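# Lay clipboard on mat, clip aimed at marked spacer

## Task

Set the clipboard down paper side up, with its clip aimed at the centre of the spacer marked by a cross in the manual reference image. The clipboard must lie entirely on the mat and nothing else may be on the mat. The spacer must not be moved or turned, and nothing may end up tipped over.

## Robot and tools

Robot: two arms, left_arm and right_arm, facing each other across a table. Each has six joints and a two-finger gripper. Base poses in the scene frame: left_arm at (-0.009, +0.472, +0.039) m, quat_wxyz (+0.712, 0, 0, -0.702); right_arm at (-0.015, -0.455, +0.039) m, quat_wxyz (+0.712, 0, 0, +0.702). The arm names do not match image sides.

Scene frame: origin roughly between the bases, +z up, table top at z = +0.020 m, left_arm on the +y side. Reported gripper positions (m), quaternions (wxyz) and velocities are in this frame. They can be off by a few centimetres, more at long reach. The gripper's fingers point along its +x axis and close along its y axis. end_effector_position is the point between the fingers, 3 to 4 cm behind the tips. Only the last 1.5 cm of each inner finger face is flat.

Joint order, used in every row and every per-joint list: shoulder, elbow, waist, wrist yaw, wrist roll, wrist pitch. Stated ranges (rad): waist -3.054 to 3.054, shoulder 0.000 to 3.142, elbow 0.000 to 2.356, wrist pitch -1.571 to 1.571, wrist yaw -1.571 to 1.571, wrist roll -3.142 to 3.142. Real ends may differ by up to 0.028 rad.

Row layout: one flat list of 14 numbers in [-1, 1] covering both arms: left_arm's six joints in the order above, then its opening, then the same seven for right_arm. Joint numbers are scaled offsets, not angles: 1.0 equals 3.826 rad for shoulder, elbow and waist, and 4.872 rad for the three wrist joints. They are offsets from the Joint targets as they stood when the action (or move) began, not from the previous row; repeating an offset moves further. The opening is absolute: +1 fully open, -1 fully closed, empty fingers meet near -0.78. Send 0 joint offsets and the current opening to leave an arm as it is; 0 for the opening is itself a command.

execute_actions(actions, cameras): actions is a list of actions; each action is up to 15 rows, one per 1/30 s step, the last row held if fewer. An action asking any joint more than 0.028 rad beyond its range is refused for both arms. cameras: list of names, ["all"], or []; images come only if requested or if actions is empty (an empty call is a way to look).

move(target, speed, blend, opening_speed, grip_force, blocking, cameras): target is one 14-number row or a list of up to 15 rows, every row an offset from the same starting Joint targets. All joints travel together, so grippers follow curves; no obstacle avoidance. speed in rad/s for the joint with farthest to go, 0.01 to 8, default 0.5. blend in rad rounds corners between listed targets (0 = stop at each). opening_speed, 0.2 or more per second on the -1..+1 scale, ramps the fingers. grip_force per finger pad in N, 8 to 34, one number or one per arm; it persists. blocking=false returns early while the move continues. The result adds a move: line (done, off_target, moving, held, fault) and possibly limits=held.

wait(seconds 0 to 10): let time pass holding commands. stop(): brake a running move. zoom_image(camera, region [x0, y0, x1, y1] in pixels, at most 504 by 504): enlarge part of the latest image from cam_head_left, cam_head_right, cam_left_wrist or cam_right_wrist (each 896x504). show_instructions(): shows the reference image (manual). finished_scene(scene): ends the current scene, irreversibly; give its number.

Results: Joint positions and Joint velocities per arm (rad, rad/s, joints in the order above, plus finger pad gap in m, 0.080 open). Joint targets are what the next offsets count from. grip_measured is the measured opening on the command scale, accurate to about 2 mm; under a firm squeeze it reads below the object width. To hold something, command about 0.08 below the reading at first touch. Joint torques and External joint torques use joint order; positive means toward a larger angle. Wrist depth gives 7x7 distances ahead of each wrist camera, rows separated by " / ", '-' for no value. Lines like joint sent to its limit, joint command not followed (clearance check), blocked, TORQUE FAULT, MOTOR HOT, OVER-TEMPERATURE FAULT and OVER-SPEED FAULT flag trouble.

Motion limits: per step a joint target stays within 0.685 rad (big joints) or 0.872 rad (wrist) of its measured angle, and targets that would move the gripper over 70 mm are scaled back, so large offsets take several actions. Friction and load can leave joints short. Fingers need about 0.6 s to close fully.

Avoid: dropping or releasing moving objects, fast hits, pressing hard into the table or fixed things, arms touching or a gripper closing on the other arm, strain on wrist camera cables, knocking items over or off the table. Contact torque limits (N m): waist 17, shoulder 21.1, elbow 21, wrist pitch 5.55, wrist yaw 5.53, wrist roll 5.19; reaching one halts that arm for 10 s. Holding loads or stretching out heats motors. Loose objects may get occasional small pushes.

Each tool is called after "Request:" by a JSON object that holds its "fn" and its "kwargs".

Reference images:

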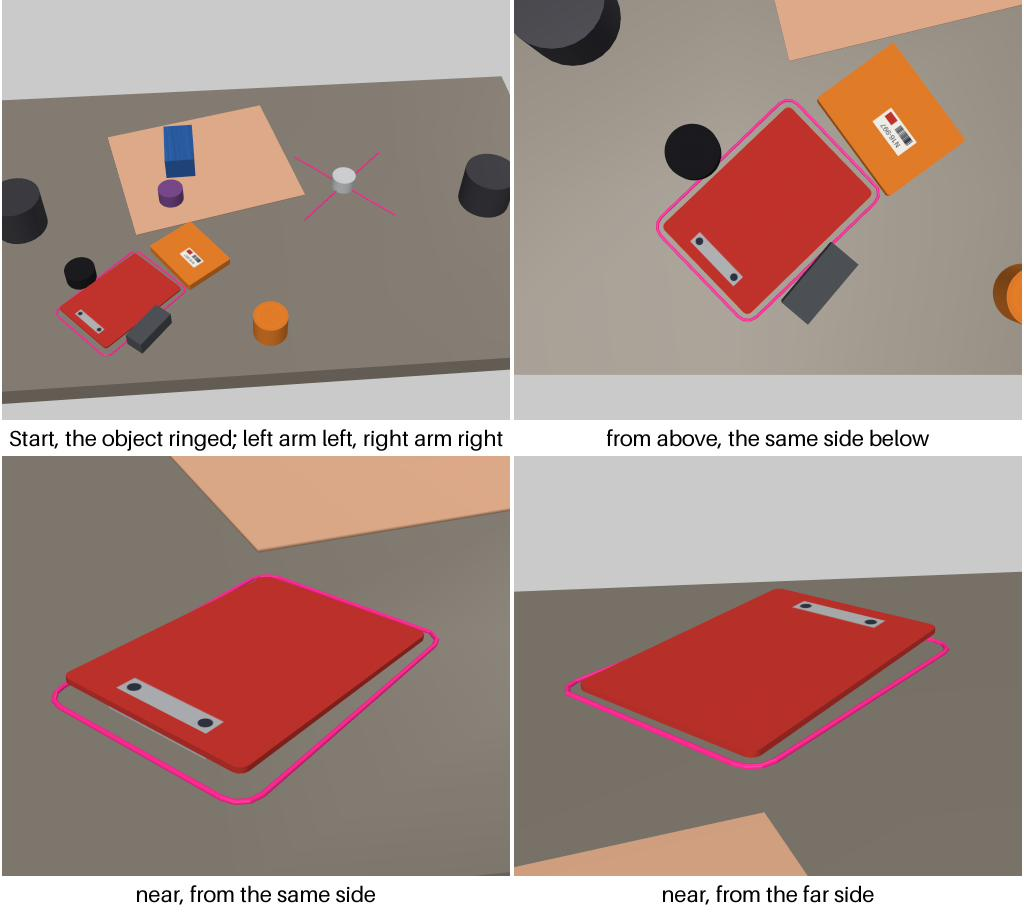

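## Session

Request:
{"fn": "execute_actions", "kwargs": {"actions": []}}

Scene clock: 0.00 s.
left_arm: end_effector_position=(-0.1001, +0.1823, +0.1737) grip_measured=+1.000 end_effector_quat_wxyz=(+0.702, +0.430, +0.419, -0.383) | right_arm: end_effector_position=(-0.2050, -0.1802, +0.1570) grip_measured=+1.000 end_effector_quat_wxyz=(+0.583, -0.375, +0.592, +0.410)
Joint names: [shoulder, elbow, waist, wrist yaw, wrist roll, wrist pitch]
Joint positions: left_arm=[1.686 1.345 -0.519 -0.409 -0.824 -1.248 0.08] | right_arm=[1.769 1.424 0.614 -0.012 0.994 -1.176 0.08]
Joint velocities: within noise
Joint torques (N m): no reading
External joint torques (N m): no reading
Motor temperatures (°C): left_arm=[29 32 31 32 30 27] | right_arm=[27 28 31 30 30 31]
Heat: left arm: hottest elbow 32 °C (+0.0 °C/min); right arm: hottest waist 31 °C (+0.0 °C/min).
Wrist depth (mm): cam_left_wrist=[230 248 244 223 206 194 179 / 236 239 244 227 200 176 179 / 309 279 227 234 198 - 179 / 315 285 255 236 - - 184 / 328 297 252 240 - 99 185 / - 74 259 244 218 - - / - - 271 246 218 - -] | cam_right_wrist=[176 175 174 174 173 173 172 / 183 183 182 180 181 181 180 / 192 192 191 191 189 188 188 / 201 201 200 200 199 198 196 / 214 210 209 210 210 208 207 / - - 220 222 221 97 217 / - - 233 234 232 86 -]
Joint targets: left_arm=[1.686 1.346 -0.519 -0.410 -0.824 -1.248] | right_arm=[1.768 1.425 0.614 -0.012 0.994 -1.175]
Tool commands: left_gripper/opening=+1.0 right_gripper/opening=+1.0

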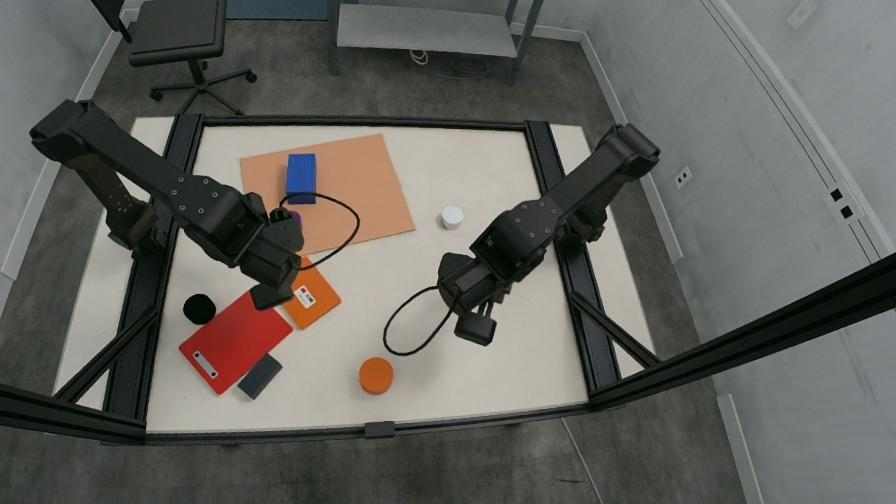

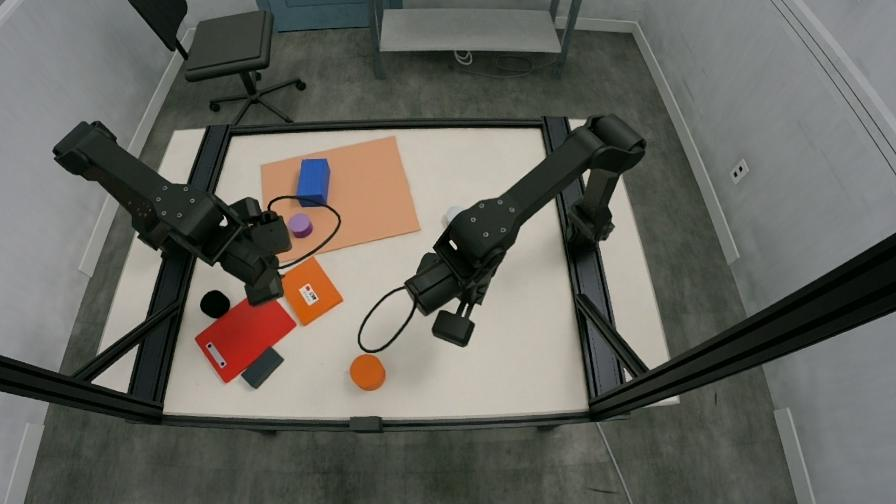

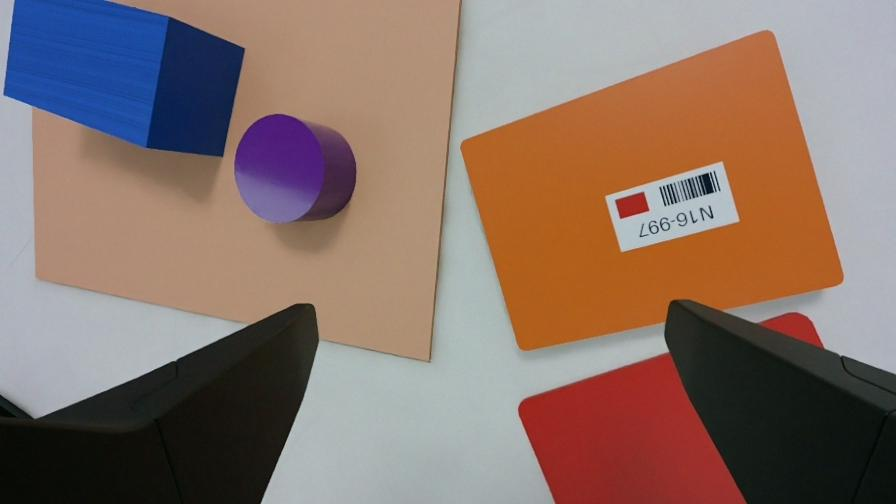

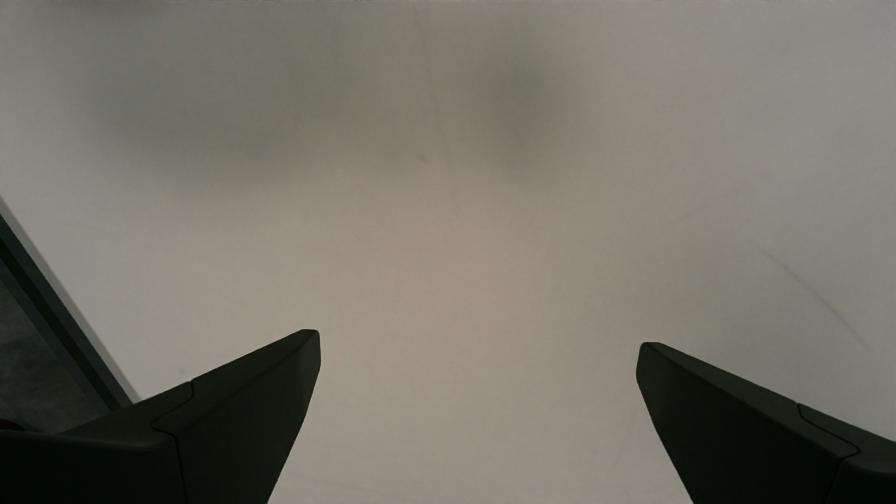

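Request:
{"fn": "zoom_image", "kwargs": {"camera": "cam_head_left", "region": [50, 90, 350, 258]}}

Request:
{"fn": "zoom_image", "kwargs": {"camera": "cam_head_left", "region": [140, 230, 440, 400]}}

Request:
{"fn": "zoom_image", "kwargs": {"camera": "cam_head_left", "region": [380, 110, 680, 278]}}

Scaled by 1.680 from the camera's 896x504 image, which has a finer 1280x720 frame.

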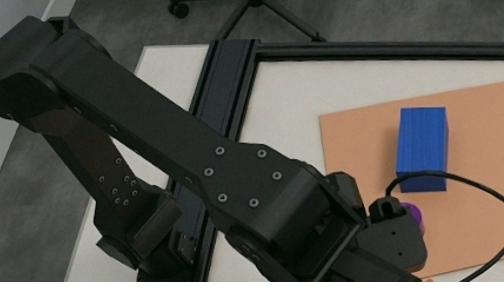

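Scaled by 1.680 from the camera's 896x504 image, which has a finer 1280x720 frame.

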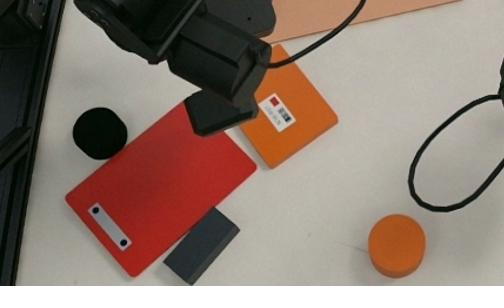

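Scaled by 1.680 from the camera's 896x504 image, which has a finer 1280x720 frame.

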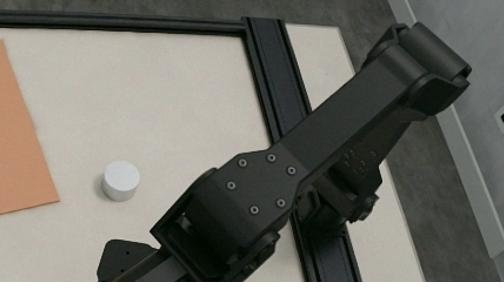

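Request:
{"fn": "move", "kwargs": {"target": [0.0520, 0.0410, 0.2582, 0.0842, -0.0612, 0.0121, 1.0, 0, 0, 0.127, 0, 0, 0, 1.0], "speed": 1.0, "cameras": ["all"]}}

Scene clock: 521.97 s.
left_arm: end_effector_position=(+0.1533, +0.1634, +0.1420) grip_measured=+1.000 end_effector_quat_wxyz=(+0.708, -0.011, +0.707, +0.010) | right_arm: end_effector_position=(-0.3110, -0.3006, +0.1570) grip_measured=+1.000 end_effector_quat_wxyz=(+0.468, -0.506, +0.485, +0.538)
Joint names: [shoulder, elbow, waist, wrist yaw, wrist roll, wrist pitch]
Joint positions: left_arm=[1.87 1.492 0.469 0 -1.118 -1.19 0.08] | right_arm=[1.769 1.424 1.099 -0.012 0.994 -1.176 0.08]
Joint torques (N m): left_arm=[-7.68 5.01 -0.03 0 -0.12 0.19] | right_arm=[-5.83 5.32 0.09 0.06 0.02 0.21]
External joint torques (N m): left_arm=[0.27 -0.7 0.01 0.04 -0.12 -0.14] | right_arm=[1.32 -0.37 0.09 0.03 0.02 -0.21]
Motor temperatures (°C): left_arm=[45 38 29 31 29 26] | right_arm=[36 34 30 30 28 30]
Heat: left arm: hottest shoulder 45 °C (+0.0 °C/min); right arm: hottest shoulder 36 °C (+0.0 °C/min).
Wrist depth (mm): cam_left_wrist=[162 162 160 157 156 156 154 / 171 170 168 121 120 165 163 / 185 180 179 127 127 175 172 / 197 192 191 136 136 185 184 / 211 - 200 144 145 191 192 / - 74 214 154 206 - - / - - 234 197 228 - -] | cam_right_wrist=[993 989 175 173 173 173 172 / 1035 1022 182 182 181 181 180 / 1085 1085 191 190 189 188 188 / 1120 1135 198 200 200 198 197 / 1167 1196 213 209 209 208 207 / 1232 - 219 224 220 97 216 / - - 218 233 - 86 -]
Joint targets: left_arm=[1.885 1.502 0.469 0.001 -1.122 -1.189] | right_arm=[1.768 1.425 1.100 -0.012 0.994 -1.175]
move: done

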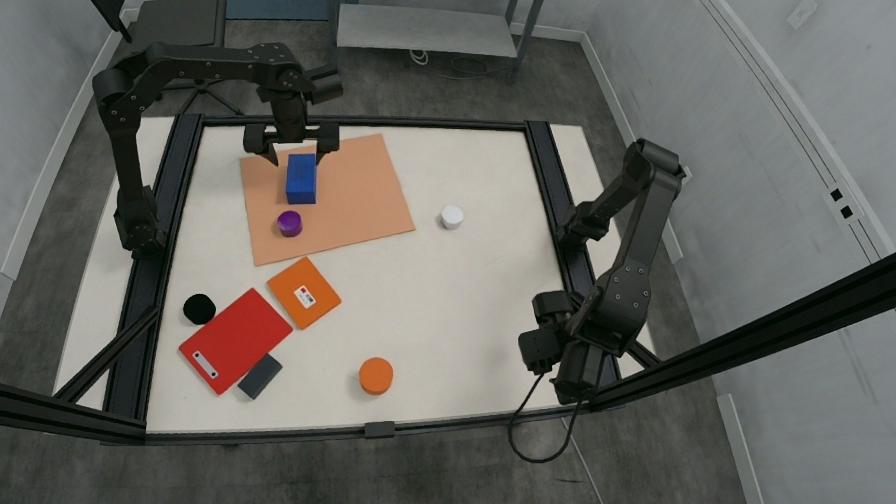

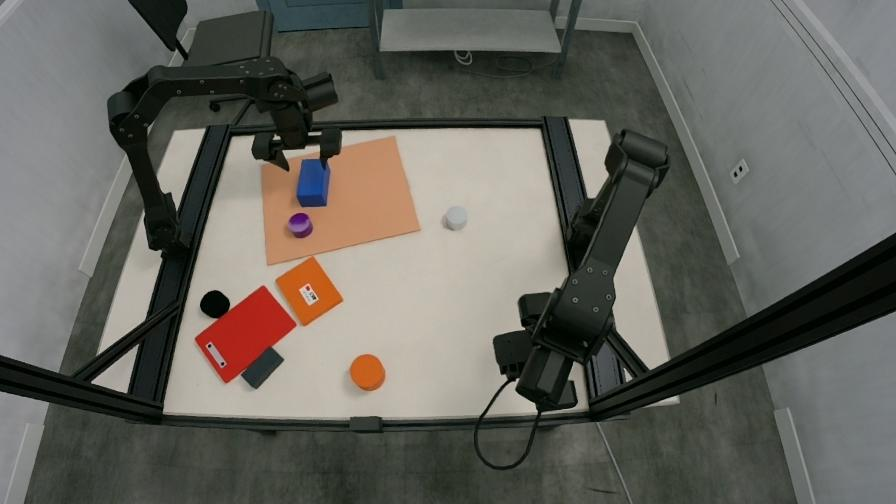

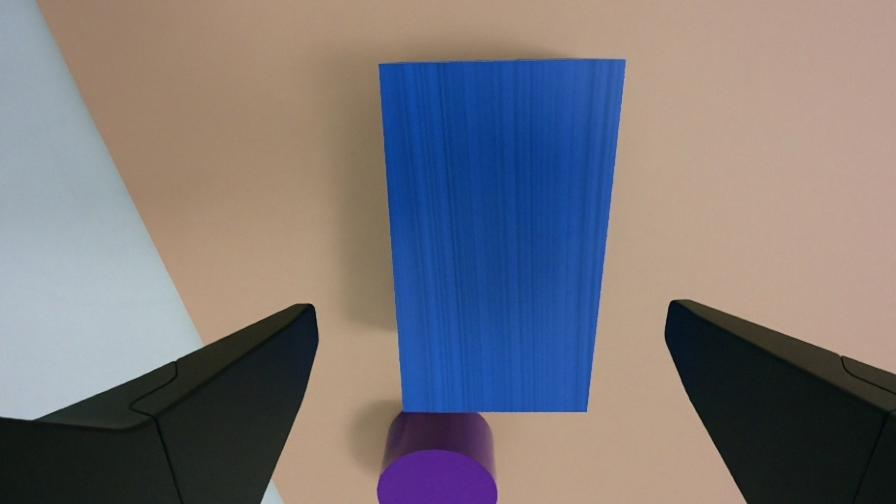

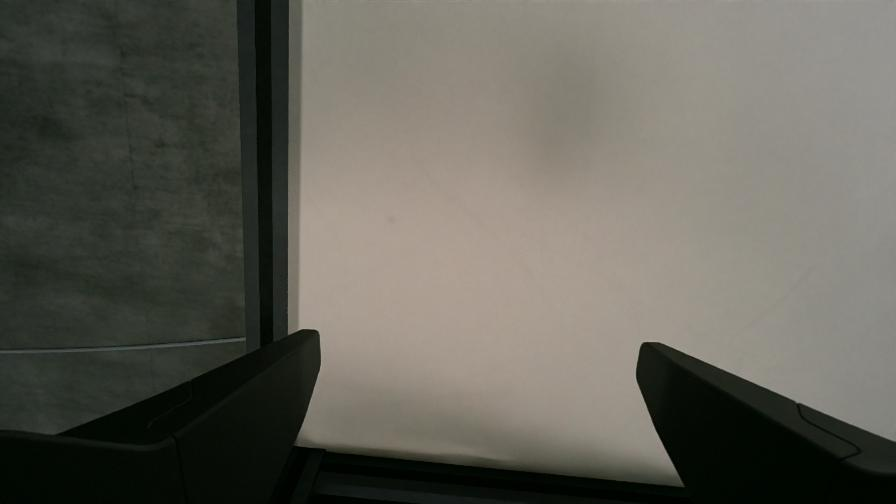

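Request:
{"fn": "move", "kwargs": {"target": [[0.0188, -0.0465, -0.0031, 0, -0.0025, 0.0515, 1.0, 0,0,0,0,0,0,1.0],[0.0188, -0.0465, -0.0031, 0, -0.0025, 0.0515, 0.5, 0,0,0,0,0,0,1.0],[0.0026, -0.0063, -0.0031, 0, -0.0025, 0.0072, 0.5, 0,0,0,0,0,0,1.0]], "speed": 0.4, "opening_speed": 0.8, "cameras": ["cam_left_wrist"]}}

Scene clock: 549.50 s.
left_arm: end_effector_position=(+0.1512, +0.1611, +0.1219) grip_measured=+0.521 end_effector_quat_wxyz=(+0.703, -0.004, +0.711, +0.021) | right_arm: end_effector_position=(-0.3110, -0.3006, +0.1570) grip_measured=+1.000 end_effector_quat_wxyz=(+0.468, -0.506, +0.485, +0.538)
Joint names: [shoulder, elbow, waist, wrist yaw, wrist roll, wrist pitch]
Joint positions: left_arm=[1.912 1.466 0.461 0 -1.13 -1.152 0.058] | right_arm=[1.769 1.424 1.099 -0.012 0.994 -1.176 0.08]
Joint torques (N m): left_arm=[-11.88 5.13 -0.44 0 -0.13 -0.09] | right_arm=[-5.84 5.32 0.13 0.06 0.01 0.22]
External joint torques (N m): left_arm=[-3.73 -0.47 -0.45 0.04 -0.12 -0.37] | right_arm=[1.31 -0.35 0.12 0.03 0.02 -0.19]
Heat: left arm: hottest shoulder 44 °C (-1.0 °C/min); right arm: hottest shoulder 36 °C (+0.0 °C/min).
Wrist depth (mm): cam_left_wrist=[143 144 141 138 136 135 133 / 152 151 - - - - 141 / 166 162 - - - - 149 / 179 174 67 67 68 158 158 / 191 187 71 71 70 71 168 / - - 76 76 76 76 - / - - 82 82 80 79 -] | cam_right_wrist=[981 974 174 174 173 173 172 / 1035 1035 182 182 180 180 180 / 1071 1090 191 190 189 189 189 / 1130 1130 200 200 199 198 197 / 1184 1190 209 209 209 209 208 / 1219 - 219 223 220 97 216 / - - 218 227 230 86 -]
Joint targets: left_arm=[1.894 1.478 0.458 0.001 -1.134 -1.154] | right_arm=[1.768 1.425 1.100 -0.012 0.994 -1.175]
move: done
Images, in order (width x height): cam_left_wrist 896x504.

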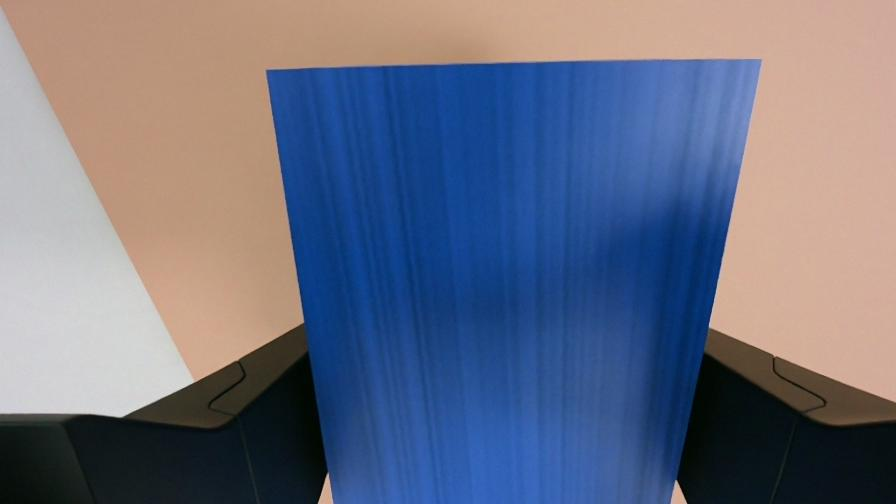

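Request:
{"fn": "move", "kwargs": {"target": [[0.1213, 0.1772, -0.1479, 0, 0.1583, -0.0439, 0.5, 0,0,0,0,0,0,1.0],[0.1226, 0.1432, -0.1479, 0, 0.1583, -0.0164, 0.5, 0,0,0,0,0,0,1.0]], "speed": [0.8, 0.25], "cameras": ["cam_head_left", "cam_left_wrist"]}}

Scene clock: 583.10 s.
left_arm: end_effector_position=(-0.0518, +0.0134, +0.0904) grip_measured=+0.521 end_effector_quat_wxyz=(+0.565, +0.423, +0.562, -0.431) | right_arm: end_effector_position=(-0.3110, -0.3006, +0.1570) grip_measured=+1.000 end_effector_quat_wxyz=(+0.468, -0.506, +0.485, +0.538)
Joint names: [shoulder, elbow, waist, wrist yaw, wrist roll, wrist pitch]
Joint positions: left_arm=[2.355 2.031 -0.107 0.002 -0.367 -1.235 0.058] | right_arm=[1.769 1.424 1.099 -0.012 0.994 -1.176 0.08]
Joint torques (N m): left_arm=[-12.1 3.51 -0.05 -0.05 0.11 0.23] | right_arm=[-5.83 5.32 0.13 0.06 0.02 0.21]
External joint torques (N m): left_arm=[-1.09 -2.14 -0.01 -0.04 0.11 -0.11] | right_arm=[1.27 -0.3 0.14 0.02 0.02 -0.19]
Motor temperatures (°C): left_arm=[56 44 29 31 28 26] | right_arm=[36 34 29 30 28 30]
Heat: left arm: hottest shoulder 56 °C (+11.2 °C/min); right arm: hottest shoulder 36 °C (+0.0 °C/min). Fold the left arm in close to its base, or ease its load, before you think long.
Wrist depth (mm): cam_left_wrist=[- 107 109 109 108 107 107 / 114 113 - - - - 114 / 121 119 - - - - 120 / 127 127 67 67 68 68 128 / 137 135 71 71 70 70 137 / - - 76 76 76 76 - / - - 82 82 80 78 -] | cam_right_wrist=[997 958 174 174 173 173 172 / 1035 1031 178 181 181 180 180 / 1095 1071 192 190 189 189 189 / 1140 1162 200 202 198 198 197 / 1167 1190 209 209 209 208 208 / 1207 - 98 222 221 97 216 / - - 221 229 231 86 -]
Joint targets: left_arm=[2.364 2.026 -0.108 0.001 -0.363 -1.234] | right_arm=[1.768 1.425 1.100 -0.012 0.994 -1.175]
MOTOR HOT: the shoulder of the left arm reports 56 °C; the controller stops that arm at 95 °C. To cool a motor, set the load down, stop pushing, or move to a pose that needs little force.
move: done
Images, in order (width x height): cam_head_left 896x504, cam_left_wrist 896x504.

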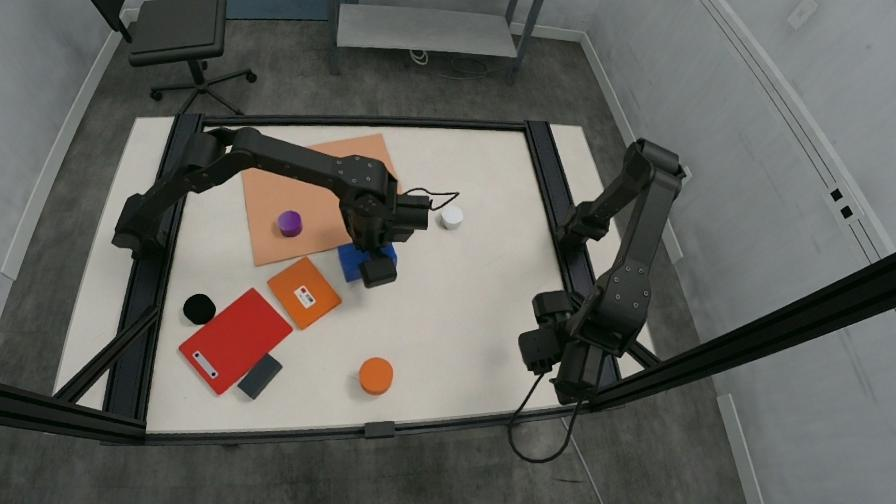

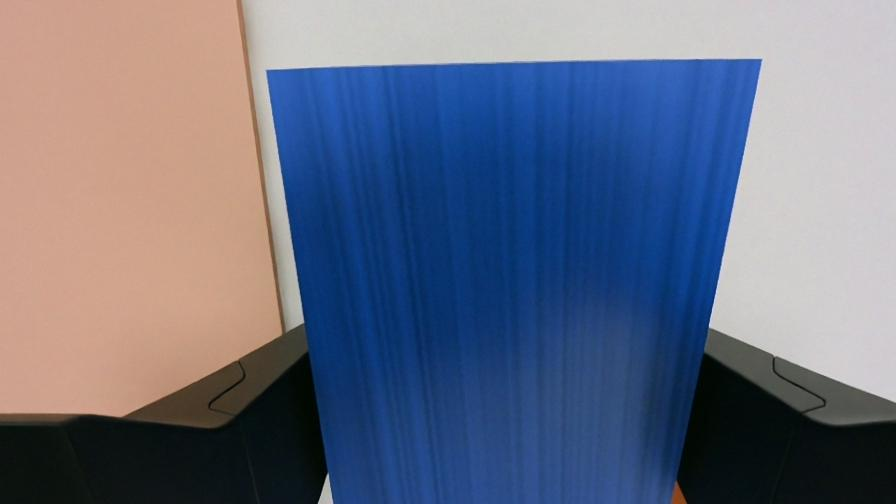

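Request:
{"fn": "move", "kwargs": {"target": [[0.0021, -0.0110, 0, 0, 0, 0.0105, 0.5, 0,0,0,0,0,0,1.0],[0.0032, -0.0150, 0, 0, 0, 0.0145, 0.5, 0,0,0,0,0,0,1.0]], "speed": [0.12, 0.05], "blend": 0.05, "cameras": ["cam_left_wrist"]}}

Scene clock: 602.03 s.
left_arm: end_effector_position=(-0.0523, +0.0125, +0.0776) grip_measured=+0.521 end_effector_quat_wxyz=(+0.566, +0.421, +0.560, -0.434) | right_arm: end_effector_position=(-0.3110, -0.3006, +0.1570) grip_measured=+1.000 end_effector_quat_wxyz=(+0.468, -0.506, +0.485, +0.538)
Joint names: [shoulder, elbow, waist, wrist yaw, wrist roll, wrist pitch]
Joint positions: left_arm=[2.358 1.986 -0.109 0.002 -0.367 -1.179 0.058] | right_arm=[1.769 1.424 1.099 -0.012 0.994 -1.176 0.08]
Joint torques (N m): left_arm=[-11.05 2.34 -0.03 -0.04 0.11 1.3] | right_arm=[-5.83 5.32 0.13 0.06 0.01 0.22]
External joint torques (N m): left_arm=[0.04 -3.34 -0.02 -0.03 0.11 0.94] | right_arm=[1.36 -0.35 0.17 0.02 0.02 -0.18]
Motor temperatures (°C): left_arm=[60 42 29 31 28 26] | right_arm=[36 34 29 30 28 30]
Heat: left arm: hottest shoulder 60 °C (+17.3 °C/min); right arm: hottest shoulder 36 °C (+0.0 °C/min). Fold the left arm in close to its base, or ease its load, before you think long.
Wrist depth (mm): cam_left_wrist=[- 98 101 101 101 100 99 / 104 105 - - - - 107 / 110 110 - - - - 111 / 116 117 67 67 68 68 118 / 124 124 72 71 71 72 126 / - - 75 76 76 76 - / - - 82 82 80 79 -] | cam_right_wrist=[981 970 175 174 175 173 172 / 1026 1031 182 182 181 181 179 / 1090 1109 187 190 189 188 188 / 1125 1135 202 200 198 200 197 / 1173 1184 209 210 209 208 210 / 1244 - 219 221 221 97 217 / - - 217 226 231 86 -]
Joint targets: left_arm=[2.376 1.969 -0.108 0.001 -0.363 -1.163] | right_arm=[1.768 1.425 1.100 -0.012 0.994 -1.175]
MOTOR HOT: still on. The shoulder of the left arm reports 60 °C.
move: done; blend cut to 0.0097 rad at target 1
Images, in order (width x height): cam_left_wrist 896x504.

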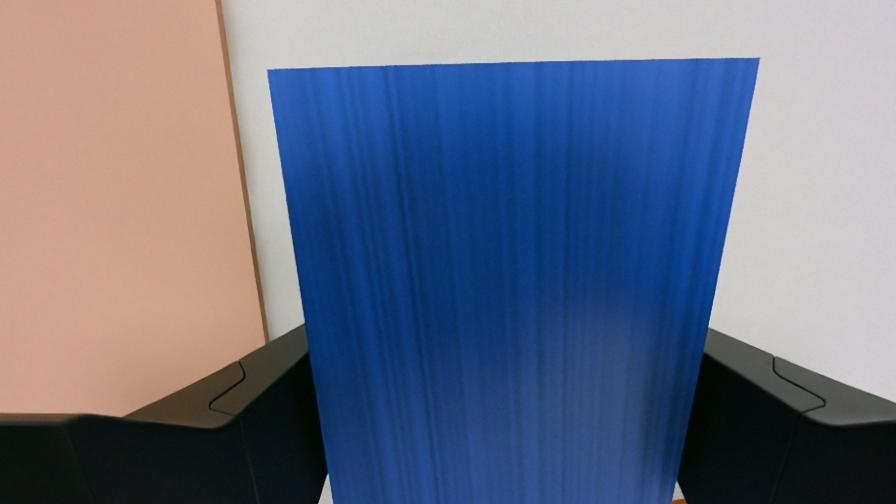

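Request:
{"fn": "move", "kwargs": {"target": [[0.0008, -0.0031, 0, 0, 0, 0.0027, 0.5, 0,0,0,0,0,0,1.0],[0.0008, -0.0031, 0, 0, 0, 0.0027, 1.0, 0,0,0,0,0,0,1.0],[-0.0047, 0.0489, 0, 0, 0, -0.0421, 1.0, 0,0,0,0,0,0,1.0],[-0.1762, -0.2067, 0.0706, 0, 0.2880, 0.0238, 1.0, 0,0,0,0,0,0,1.0]], "speed": [0.1, 0.2, 0.3, 1.0], "blend": [0, 0, 0.05, 0], "opening_speed": 0.8, "cameras": ["cam_head_left", "cam_left_wrist"]}}

Scene clock: 628.30 s.
left_arm: end_effector_position=(+0.0428, +0.1779, +0.1138) grip_measured=+0.998 end_effector_quat_wxyz=(+0.243, +0.663, +0.248, -0.663) | right_arm: end_effector_position=(-0.3110, -0.3006, +0.1570) grip_measured=+1.000 end_effector_quat_wxyz=(+0.468, -0.506, +0.485, +0.538)
Joint names: [shoulder, elbow, waist, wrist yaw, wrist roll, wrist pitch]
Joint positions: left_arm=[1.716 1.187 0.159 0.001 1.036 -1.049 0.08] | right_arm=[1.769 1.424 1.099 -0.012 0.994 -1.176 0.08]
Joint torques (N m): left_arm=[-9.63 2.95 0.24 0.05 0.14 0.21] | right_arm=[-5.83 5.32 0.14 0.06 0.01 0.21]
External joint torques (N m): left_arm=[-3 -2.57 0.24 0 0.14 -0.1] | right_arm=[1.37 -0.37 0.14 0.02 0.02 -0.2]
Motor temperatures (°C): left_arm=[54 39 29 31 28 28] | right_arm=[36 34 29 30 28 30]
Heat: left arm: hottest shoulder 54 °C (+1.0 °C/min); right arm: hottest shoulder 36 °C (+0.0 °C/min). Fold the left arm in close to its base, or ease its load, before you think long.
Wrist depth (mm): cam_left_wrist=[- 134 134 135 136 138 138 / 141 141 141 142 142 142 145 / 151 149 149 146 148 150 153 / 158 158 158 126 157 159 163 / 168 166 166 136 167 165 171 / - 74 180 180 180 - - / - - 196 193 193 - -] | cam_right_wrist=[997 993 174 173 173 172 172 / 1044 1048 183 180 181 181 180 / 1066 1053 190 192 190 189 190 / 1115 1140 200 200 199 198 197 / 1196 1178 209 208 207 208 208 / 1238 - 219 223 221 97 217 / - - 225 228 230 86 -]
Joint targets: left_arm=[1.702 1.178 0.162 0.001 1.040 -1.047] | right_arm=[1.768 1.425 1.100 -0.012 0.994 -1.175]
MOTOR HOT: still on. The shoulder of the left arm reports 54 °C.
move: done
Images, in order (width x height): cam_head_left 896x504, cam_left_wrist 896x504.

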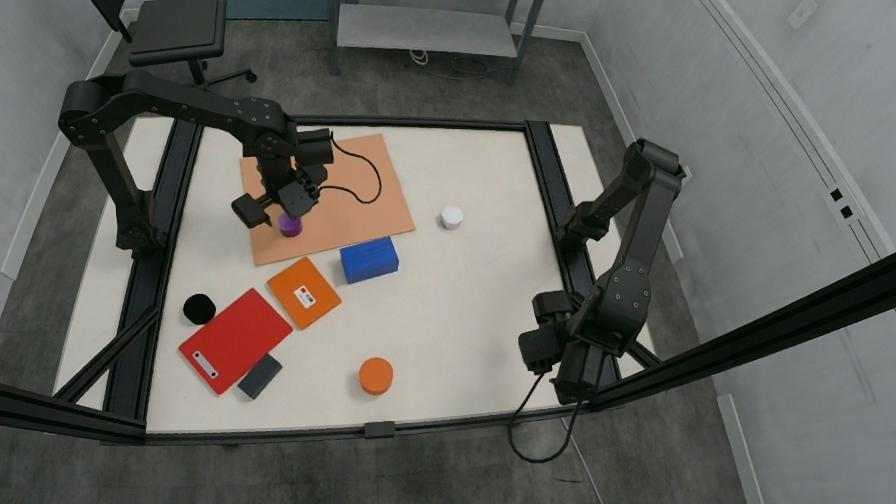

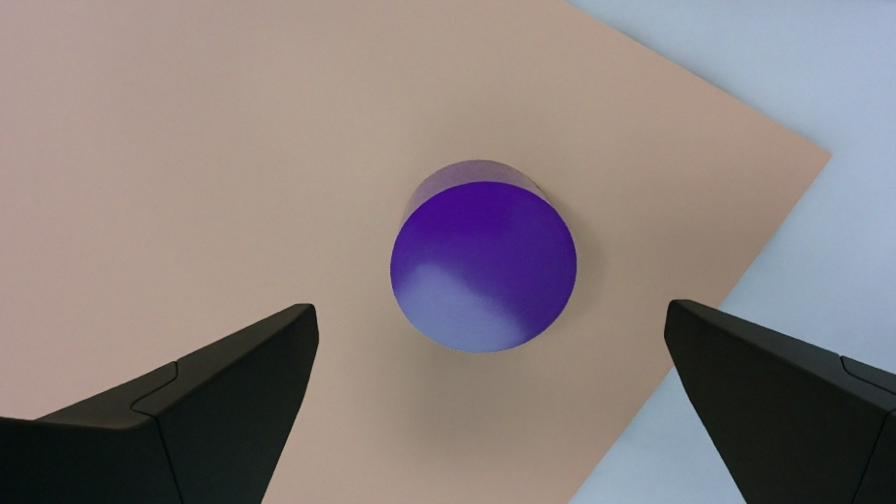

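Request:
{"fn": "move", "kwargs": {"target": [[0.0183, -0.0342, 0.0037, 0, 0, 0.0413, 1.0, 0,0,0,0,0,0,1.0],[0.0183, -0.0342, 0.0037, 0, 0, 0.0413, 0.22, 0,0,0,0,0,0,1.0],[-0.0047, 0.0107, 0.0037, 0, 0, -0.0121, 0.22, 0,0,0,0,0,0,1.0],[0.1887, 0.2812, -0.1832, 0, 0, -0.0725, 0.22, 0,0,0,0,0,0,1.0]], "speed": [0.4, 0.4, 0.4, 1.0], "opening_speed": 0.8, "cameras": ["cam_head_left", "cam_left_wrist"]}}

Scene clock: 694.80 s.
left_arm: end_effector_position=(-0.2435, +0.0657, +0.1205) grip_measured=+0.282 end_effector_quat_wxyz=(+0.006, +0.706, +0.001, -0.709) | right_arm: end_effector_position=(-0.3110, -0.3006, +0.1570) grip_measured=+1.000 end_effector_quat_wxyz=(+0.468, -0.506, +0.485, +0.538)
Joint names: [shoulder, elbow, waist, wrist yaw, wrist roll, wrist pitch]
Joint positions: left_arm=[2.407 2.243 -0.539 0.001 1.036 -1.399 0.048] | right_arm=[1.769 1.424 1.099 -0.012 0.994 -1.176 0.08]
Joint torques (N m): left_arm=[-11.58 5.14 -0.12 0.05 0.12 0.01] | right_arm=[-5.83 5.31 0.13 0.06 0.01 0.21]
External joint torques (N m): left_arm=[-0.21 -0.54 -0.14 0 0.12 -0.32] | right_arm=[1.31 -0.35 0.04 0.03 0.02 -0.2]
Heat: left arm: hottest shoulder 54 °C (-1.0 °C/min); right arm: hottest shoulder 37 °C (+1.0 °C/min). Fold the left arm in close to its base, or ease its load, before you think long.
Wrist depth (mm): cam_left_wrist=[94 95 135 138 138 136 138 / - 100 127 145 145 145 145 / 105 104 110 151 152 153 150 / 163 110 160 82 158 162 162 / 172 172 - 87 85 170 168 / 180 - 88 90 91 - 173 / - - 89 196 - 79 -] | cam_right_wrist=[993 981 174 174 173 172 173 / 1031 1039 182 182 180 180 179 / 1095 1053 191 189 189 188 189 / 1125 1140 201 199 198 198 197 / 1190 1207 209 209 209 208 208 / 1232 - 98 224 221 97 217 / - - 216 227 230 86 -]
Joint targets: left_arm=[2.424 2.254 -0.539 0.001 1.040 -1.401] | right_arm=[1.768 1.425 1.100 -0.012 0.994 -1.175]
MOTOR HOT: still on. The shoulder of the left arm reports 54 °C.
move: done
Images, in order (width x height): cam_head_left 896x504, cam_left_wrist 896x504.

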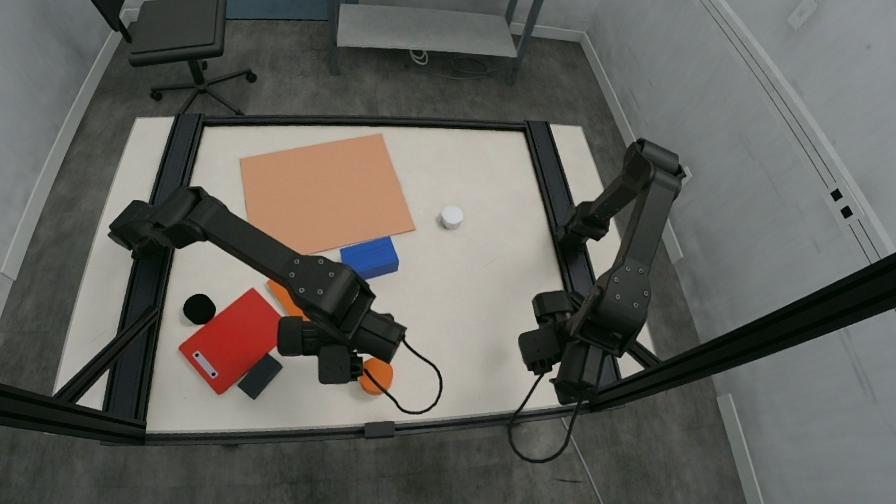

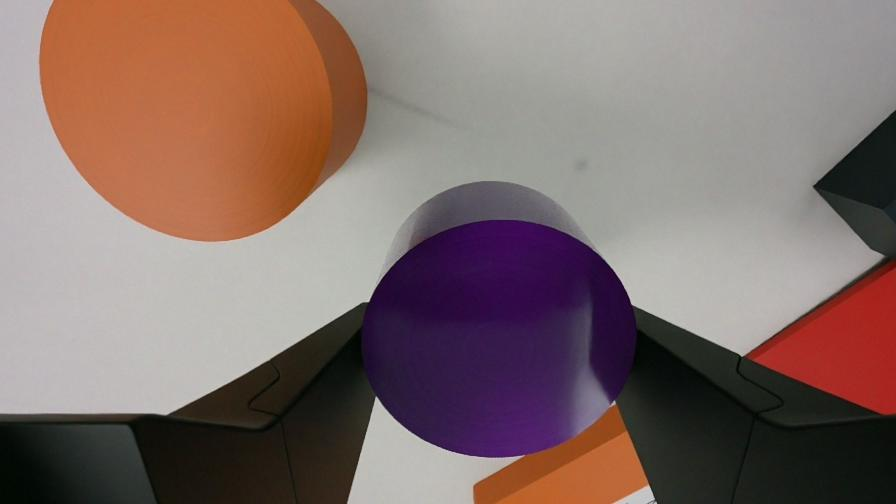

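Request:
{"fn": "move", "kwargs": {"target": [[0.0024, -0.0491, 0, 0, 0, 0.0406, 0.22, 0,0,0,0,0,0,1.0],[0.0042, -0.0563, 0, 0, 0, 0.0476, 0.22, 0,0,0,0,0,0,1.0],[0.0042, -0.0563, 0, 0, 0, 0.0476, 0.75, 0,0,0,0,0,0,1.0],[0,0,0,0,0,0,0.75,0,0,0,0,0,0,1.0],[-0.2883, -0.3586, -0.1040, 0, -0.2367, 0.0554, 1.0, 0,0,0,0,0,0,1.0]], "speed": [0.4, 0.08, 0.3, 0.4, 1.0], "opening_speed": 1.0, "cameras": ["cam_head_left", "cam_left_wrist"]}}

Scene clock: 737.37 s.
left_arm: end_effector_position=(-0.1709, +0.3480, +0.1307) grip_measured=+0.997 end_effector_quat_wxyz=(+0.263, +0.657, +0.263, -0.656) | right_arm: end_effector_position=(-0.3110, -0.3006, +0.1570) grip_measured=+1.000 end_effector_quat_wxyz=(+0.468, -0.506, +0.485, +0.538)
Joint names: [shoulder, elbow, waist, wrist yaw, wrist roll, wrist pitch]
Joint positions: left_arm=[1.331 0.891 -0.934 0 -0.11 -1.132 0.08] | right_arm=[1.769 1.424 1.099 -0.012 0.994 -1.176 0.08]
Joint torques (N m): left_arm=[-5.81 3.07 -0.4 0.04 -0.1 0.26] | right_arm=[-5.83 5.31 0.13 0.06 0.01 0.22]
External joint torques (N m): left_arm=[-2.08 -2.49 -0.45 0.06 -0.1 -0.07] | right_arm=[1.37 -0.36 0.14 0.02 0.01 -0.18]
Heat: left arm: hottest shoulder 54 °C (-1.0 °C/min); right arm: hottest shoulder 37 °C (+0.0 °C/min). Fold the left arm in close to its base, or ease its load, before you think long.
Wrist depth (mm): cam_left_wrist=[155 151 148 145 143 153 153 / 163 159 156 154 150 160 161 / 175 166 164 159 172 171 153 / 185 184 182 157 182 179 159 / 198 195 191 166 192 99 170 / - 74 204 209 188 - - / - - 223 218 197 - -] | cam_right_wrist=[1001 977 174 173 173 172 172 / 1035 1031 182 182 181 182 177 / 1071 1085 190 190 189 189 189 / 1146 1151 199 200 198 198 197 / 1196 1173 209 210 209 207 208 / 1250 - 219 222 221 97 216 / - - 211 226 232 86 -]
Joint targets: left_arm=[1.321 0.882 -0.937 0.001 -0.113 -1.131] | right_arm=[1.768 1.425 1.100 -0.012 0.994 -1.175]
MOTOR HOT: still on. The shoulder of the left arm reports 54 °C.
move: done
Images, in order (width x height): cam_head_left 896x504, cam_left_wrist 896x504.

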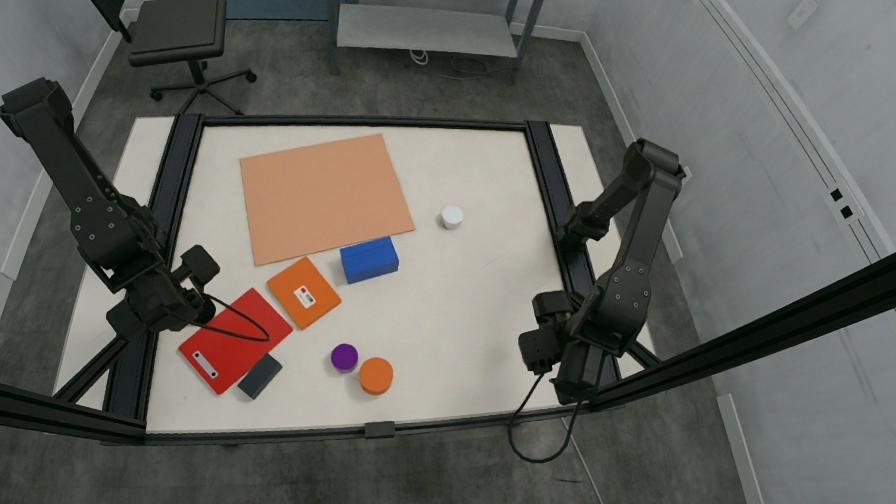

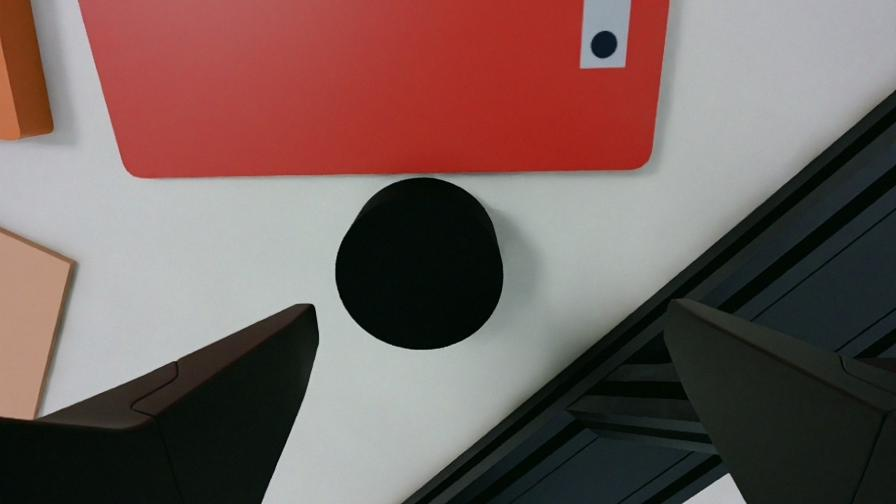

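Request:
{"fn": "move", "kwargs": {"target": [[-0.0149, -0.0106, 0.0259, 0, 0.0203, -0.0035, 1.0, 0,0,0,0,0,0,1.0],[0.0133, -0.0676, 0.0259, 0, 0.0203, 0.0634, 1.0, 0,0,0,0,0,0,1.0],[0.0133, -0.0676, 0.0259, 0, 0.0203, 0.0634, 0.43, 0,0,0,0,0,0,1.0],[-0.0149, -0.0106, 0.0259, 0, 0.0203, -0.0035, 0.43, 0,0,0,0,0,0,1.0],[0.2653, 0.3178, 0.0588, 0, 0.2024, -0.0415, 0.43, 0,0,0,0,0,0,1.0]], "speed": [0.4, 0.4, 0.4, 0.5, 1.0], "blend": [0.03, 0, 0, 0.05, 0], "opening_speed": 1.0, "cameras": ["cam_head_left", "cam_left_wrist"]}}

Scene clock: 819.60 s.
left_arm: end_effector_position=(-0.3002, +0.1247, +0.1184) grip_measured=+0.435 end_effector_quat_wxyz=(+0.002, +0.706, +0.001, -0.708) | right_arm: end_effector_position=(-0.3110, -0.3006, +0.1570) grip_measured=+1.000 end_effector_quat_wxyz=(+0.468, -0.506, +0.485, +0.538)
Joint names: [shoulder, elbow, waist, wrist yaw, wrist roll, wrist pitch]
Joint positions: left_arm=[2.322 2.087 -0.713 0.001 0.869 -1.332 0.055] | right_arm=[1.769 1.424 1.099 -0.012 0.994 -1.176 0.08]
Joint torques (N m): left_arm=[-11.6 5.11 0.06 0.06 0.14 0.01] | right_arm=[-5.82 5.32 0.14 0.06 0.02 0.21]
External joint torques (N m): left_arm=[-0.67 -0.6 -0.04 0.02 0.14 -0.33] | right_arm=[1.32 -0.32 0.16 0.02 0.02 -0.18]
Motor temperatures (°C): left_arm=[44 38 29 30 28 27] | right_arm=[37 34 29 30 28 30]
Heat: left arm: hottest shoulder 44 °C (-4.0 °C/min); right arm: hottest shoulder 37 °C (+0.0 °C/min).
Wrist depth (mm): cam_left_wrist=[135 135 136 136 136 136 136 / 143 143 145 143 143 143 142 / 147 151 150 150 152 151 148 / 126 155 160 - 84 157 132 / 117 165 163 88 87 141 139 / - - 86 95 93 - 166 / - - 80 101 195 79 -] | cam_right_wrist=[985 985 175 174 172 172 172 / 1048 1022 182 181 181 180 180 / 1076 1080 190 190 189 189 189 / 1109 1130 201 200 199 198 197 / 1190 1196 208 211 210 208 208 / 1238 - 220 222 221 97 216 / - - 221 230 234 86 -]
Joint targets: left_arm=[2.336 2.098 -0.712 0.001 0.873 -1.333] | right_arm=[1.768 1.425 1.100 -0.012 0.994 -1.175]
MOTOR HOT: cleared for the motors of the left arm.
move: done
Images, in order (width x height): cam_head_left 896x504, cam_left_wrist 896x504.

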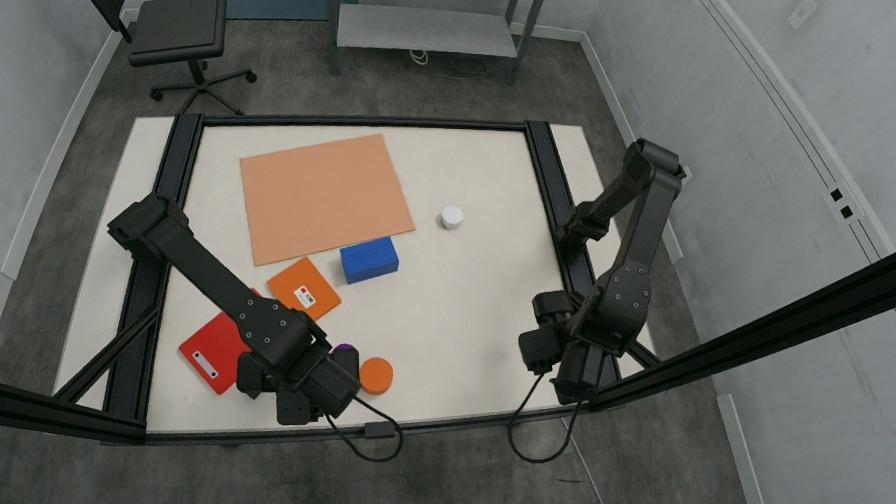

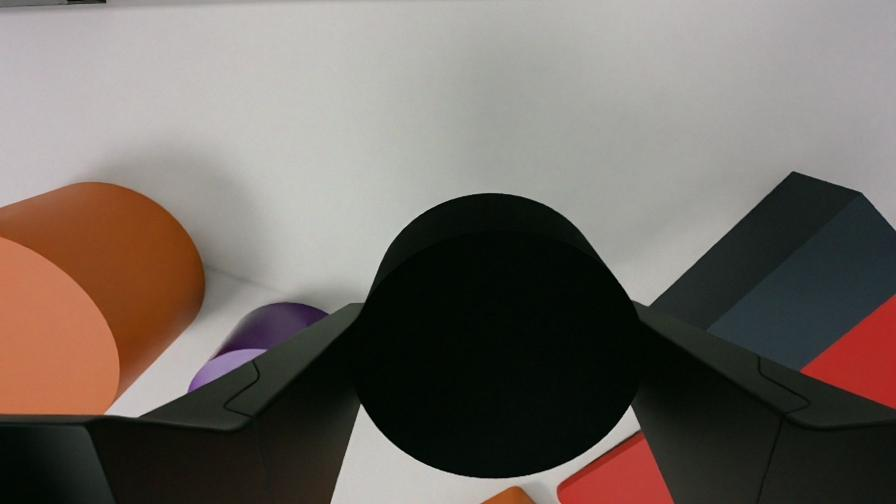

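Request:
{"fn": "move", "kwargs": {"target": [[0.0060, -0.0380, 0, 0, 0, 0.0347, 0.43, 0,0,0,0,0,0,1.0],[0.0076, -0.0468, 0, 0, 0, 0.0427, 0.43, 0,0,0,0,0,0,1.0],[0.0076, -0.0468, 0, 0, 0, 0.0427, 0.85, 0,0,0,0,0,0,1.0],[0,0,0,0,0,0,0.85,0,0,0,0,0,0,1.0],[-0.4344, -0.4510, -0.0397, 0, -0.5016, 0.1491, 0.0, 0,0,0,0,0,0,1.0]], "speed": [0.4, 0.08, 0.3, 0.4, 1.2], "blend": [0.02, 0, 0, 0.05, 0], "opening_speed": 1.0, "cameras": ["cam_head_left", "cam_left_wrist"]}}

Scene clock: 945.17 s.
left_arm: end_effector_position=(-0.1592, +0.3386, +0.1221) grip_measured=+0.003 end_effector_quat_wxyz=(+0.515, +0.066, +0.703, -0.486) | right_arm: end_effector_position=(-0.3110, -0.3006, +0.1570) grip_measured=+1.000 end_effector_quat_wxyz=(+0.468, -0.506, +0.485, +0.538)
Joint names: [shoulder, elbow, waist, wrist yaw, wrist roll, wrist pitch]
Joint positions: left_arm=[0.68 0.382 -0.861 0 -1.567 -0.609 0.035] | right_arm=[1.769 1.424 1.099 -0.012 0.994 -1.176 0.08]
Joint torques (N m): left_arm=[-1.55 3.84 -0.41 0 -0.1 1.28] | right_arm=[-5.83 5.32 0.13 0.06 0.02 0.21]
External joint torques (N m): left_arm=[-0.89 -2.8 -0.42 0.04 -0.13 0.01] | right_arm=[1.34 -0.39 0.1 0.03 0.02 -0.22]
Motor temperatures (°C): left_arm=[59 43 29 30 28 27] | right_arm=[37 34 29 29 28 30]
Heat: left arm: hottest shoulder 59 °C (+3.0 °C/min); right arm: hottest shoulder 37 °C (+0.0 °C/min). Fold the left arm in close to its base, or ease its load, before you think long.
Wrist depth (mm): cam_left_wrist=[- 120 136 156 194 238 308 / - 127 144 162 196 255 - / 118 126 151 171 211 305 - / 122 138 157 181 218 1152 1837 / 126 137 159 186 207 - 999 / - 139 75 203 90 - 962 / - - 76 230 85 - -] | cam_right_wrist=[985 985 175 174 173 173 172 / 1053 1057 182 182 181 180 180 / 1095 1080 192 189 189 191 188 / 1130 1130 201 200 198 198 197 / 1196 1167 209 209 209 208 208 / 1244 - 220 221 221 97 219 / - - 218 231 233 86 -]
Joint targets: left_arm=[0.673 0.372 -0.864 0.001 -1.571 -0.606] | right_arm=[1.768 1.425 1.100 -0.012 0.994 -1.175]
MOTOR HOT: the shoulder of the left arm reports 59 °C; the controller stops that arm at 95 °C. To cool a motor, set the load down, stop pushing, or move to a pose that needs little force.
move: done; blend cut to 0.0195 rad at target 1
Images, in order (width x height): cam_head_left 896x504, cam_left_wrist 896x504.

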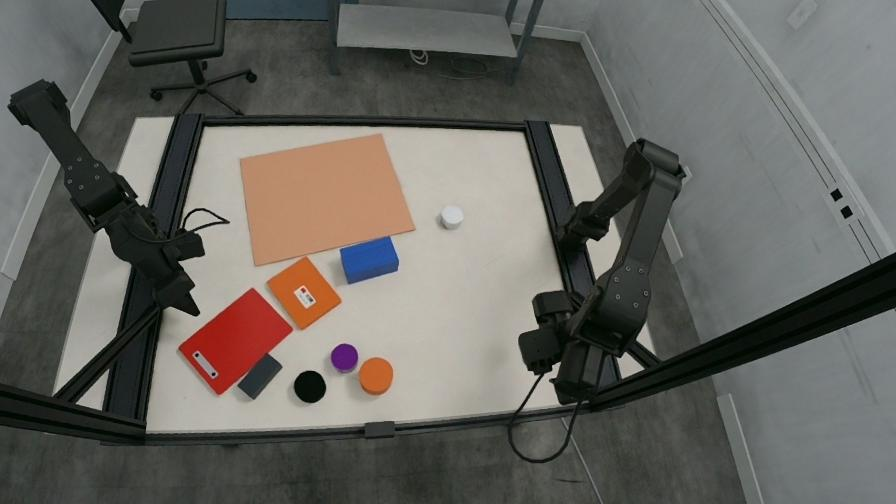

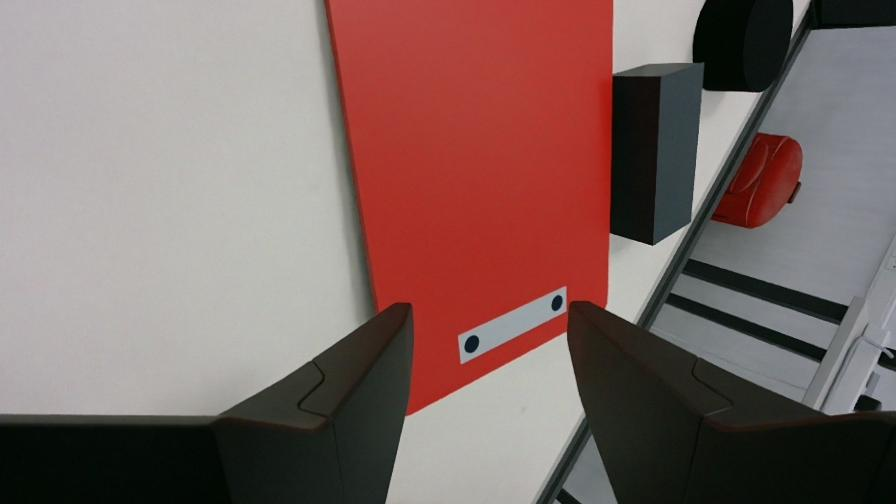

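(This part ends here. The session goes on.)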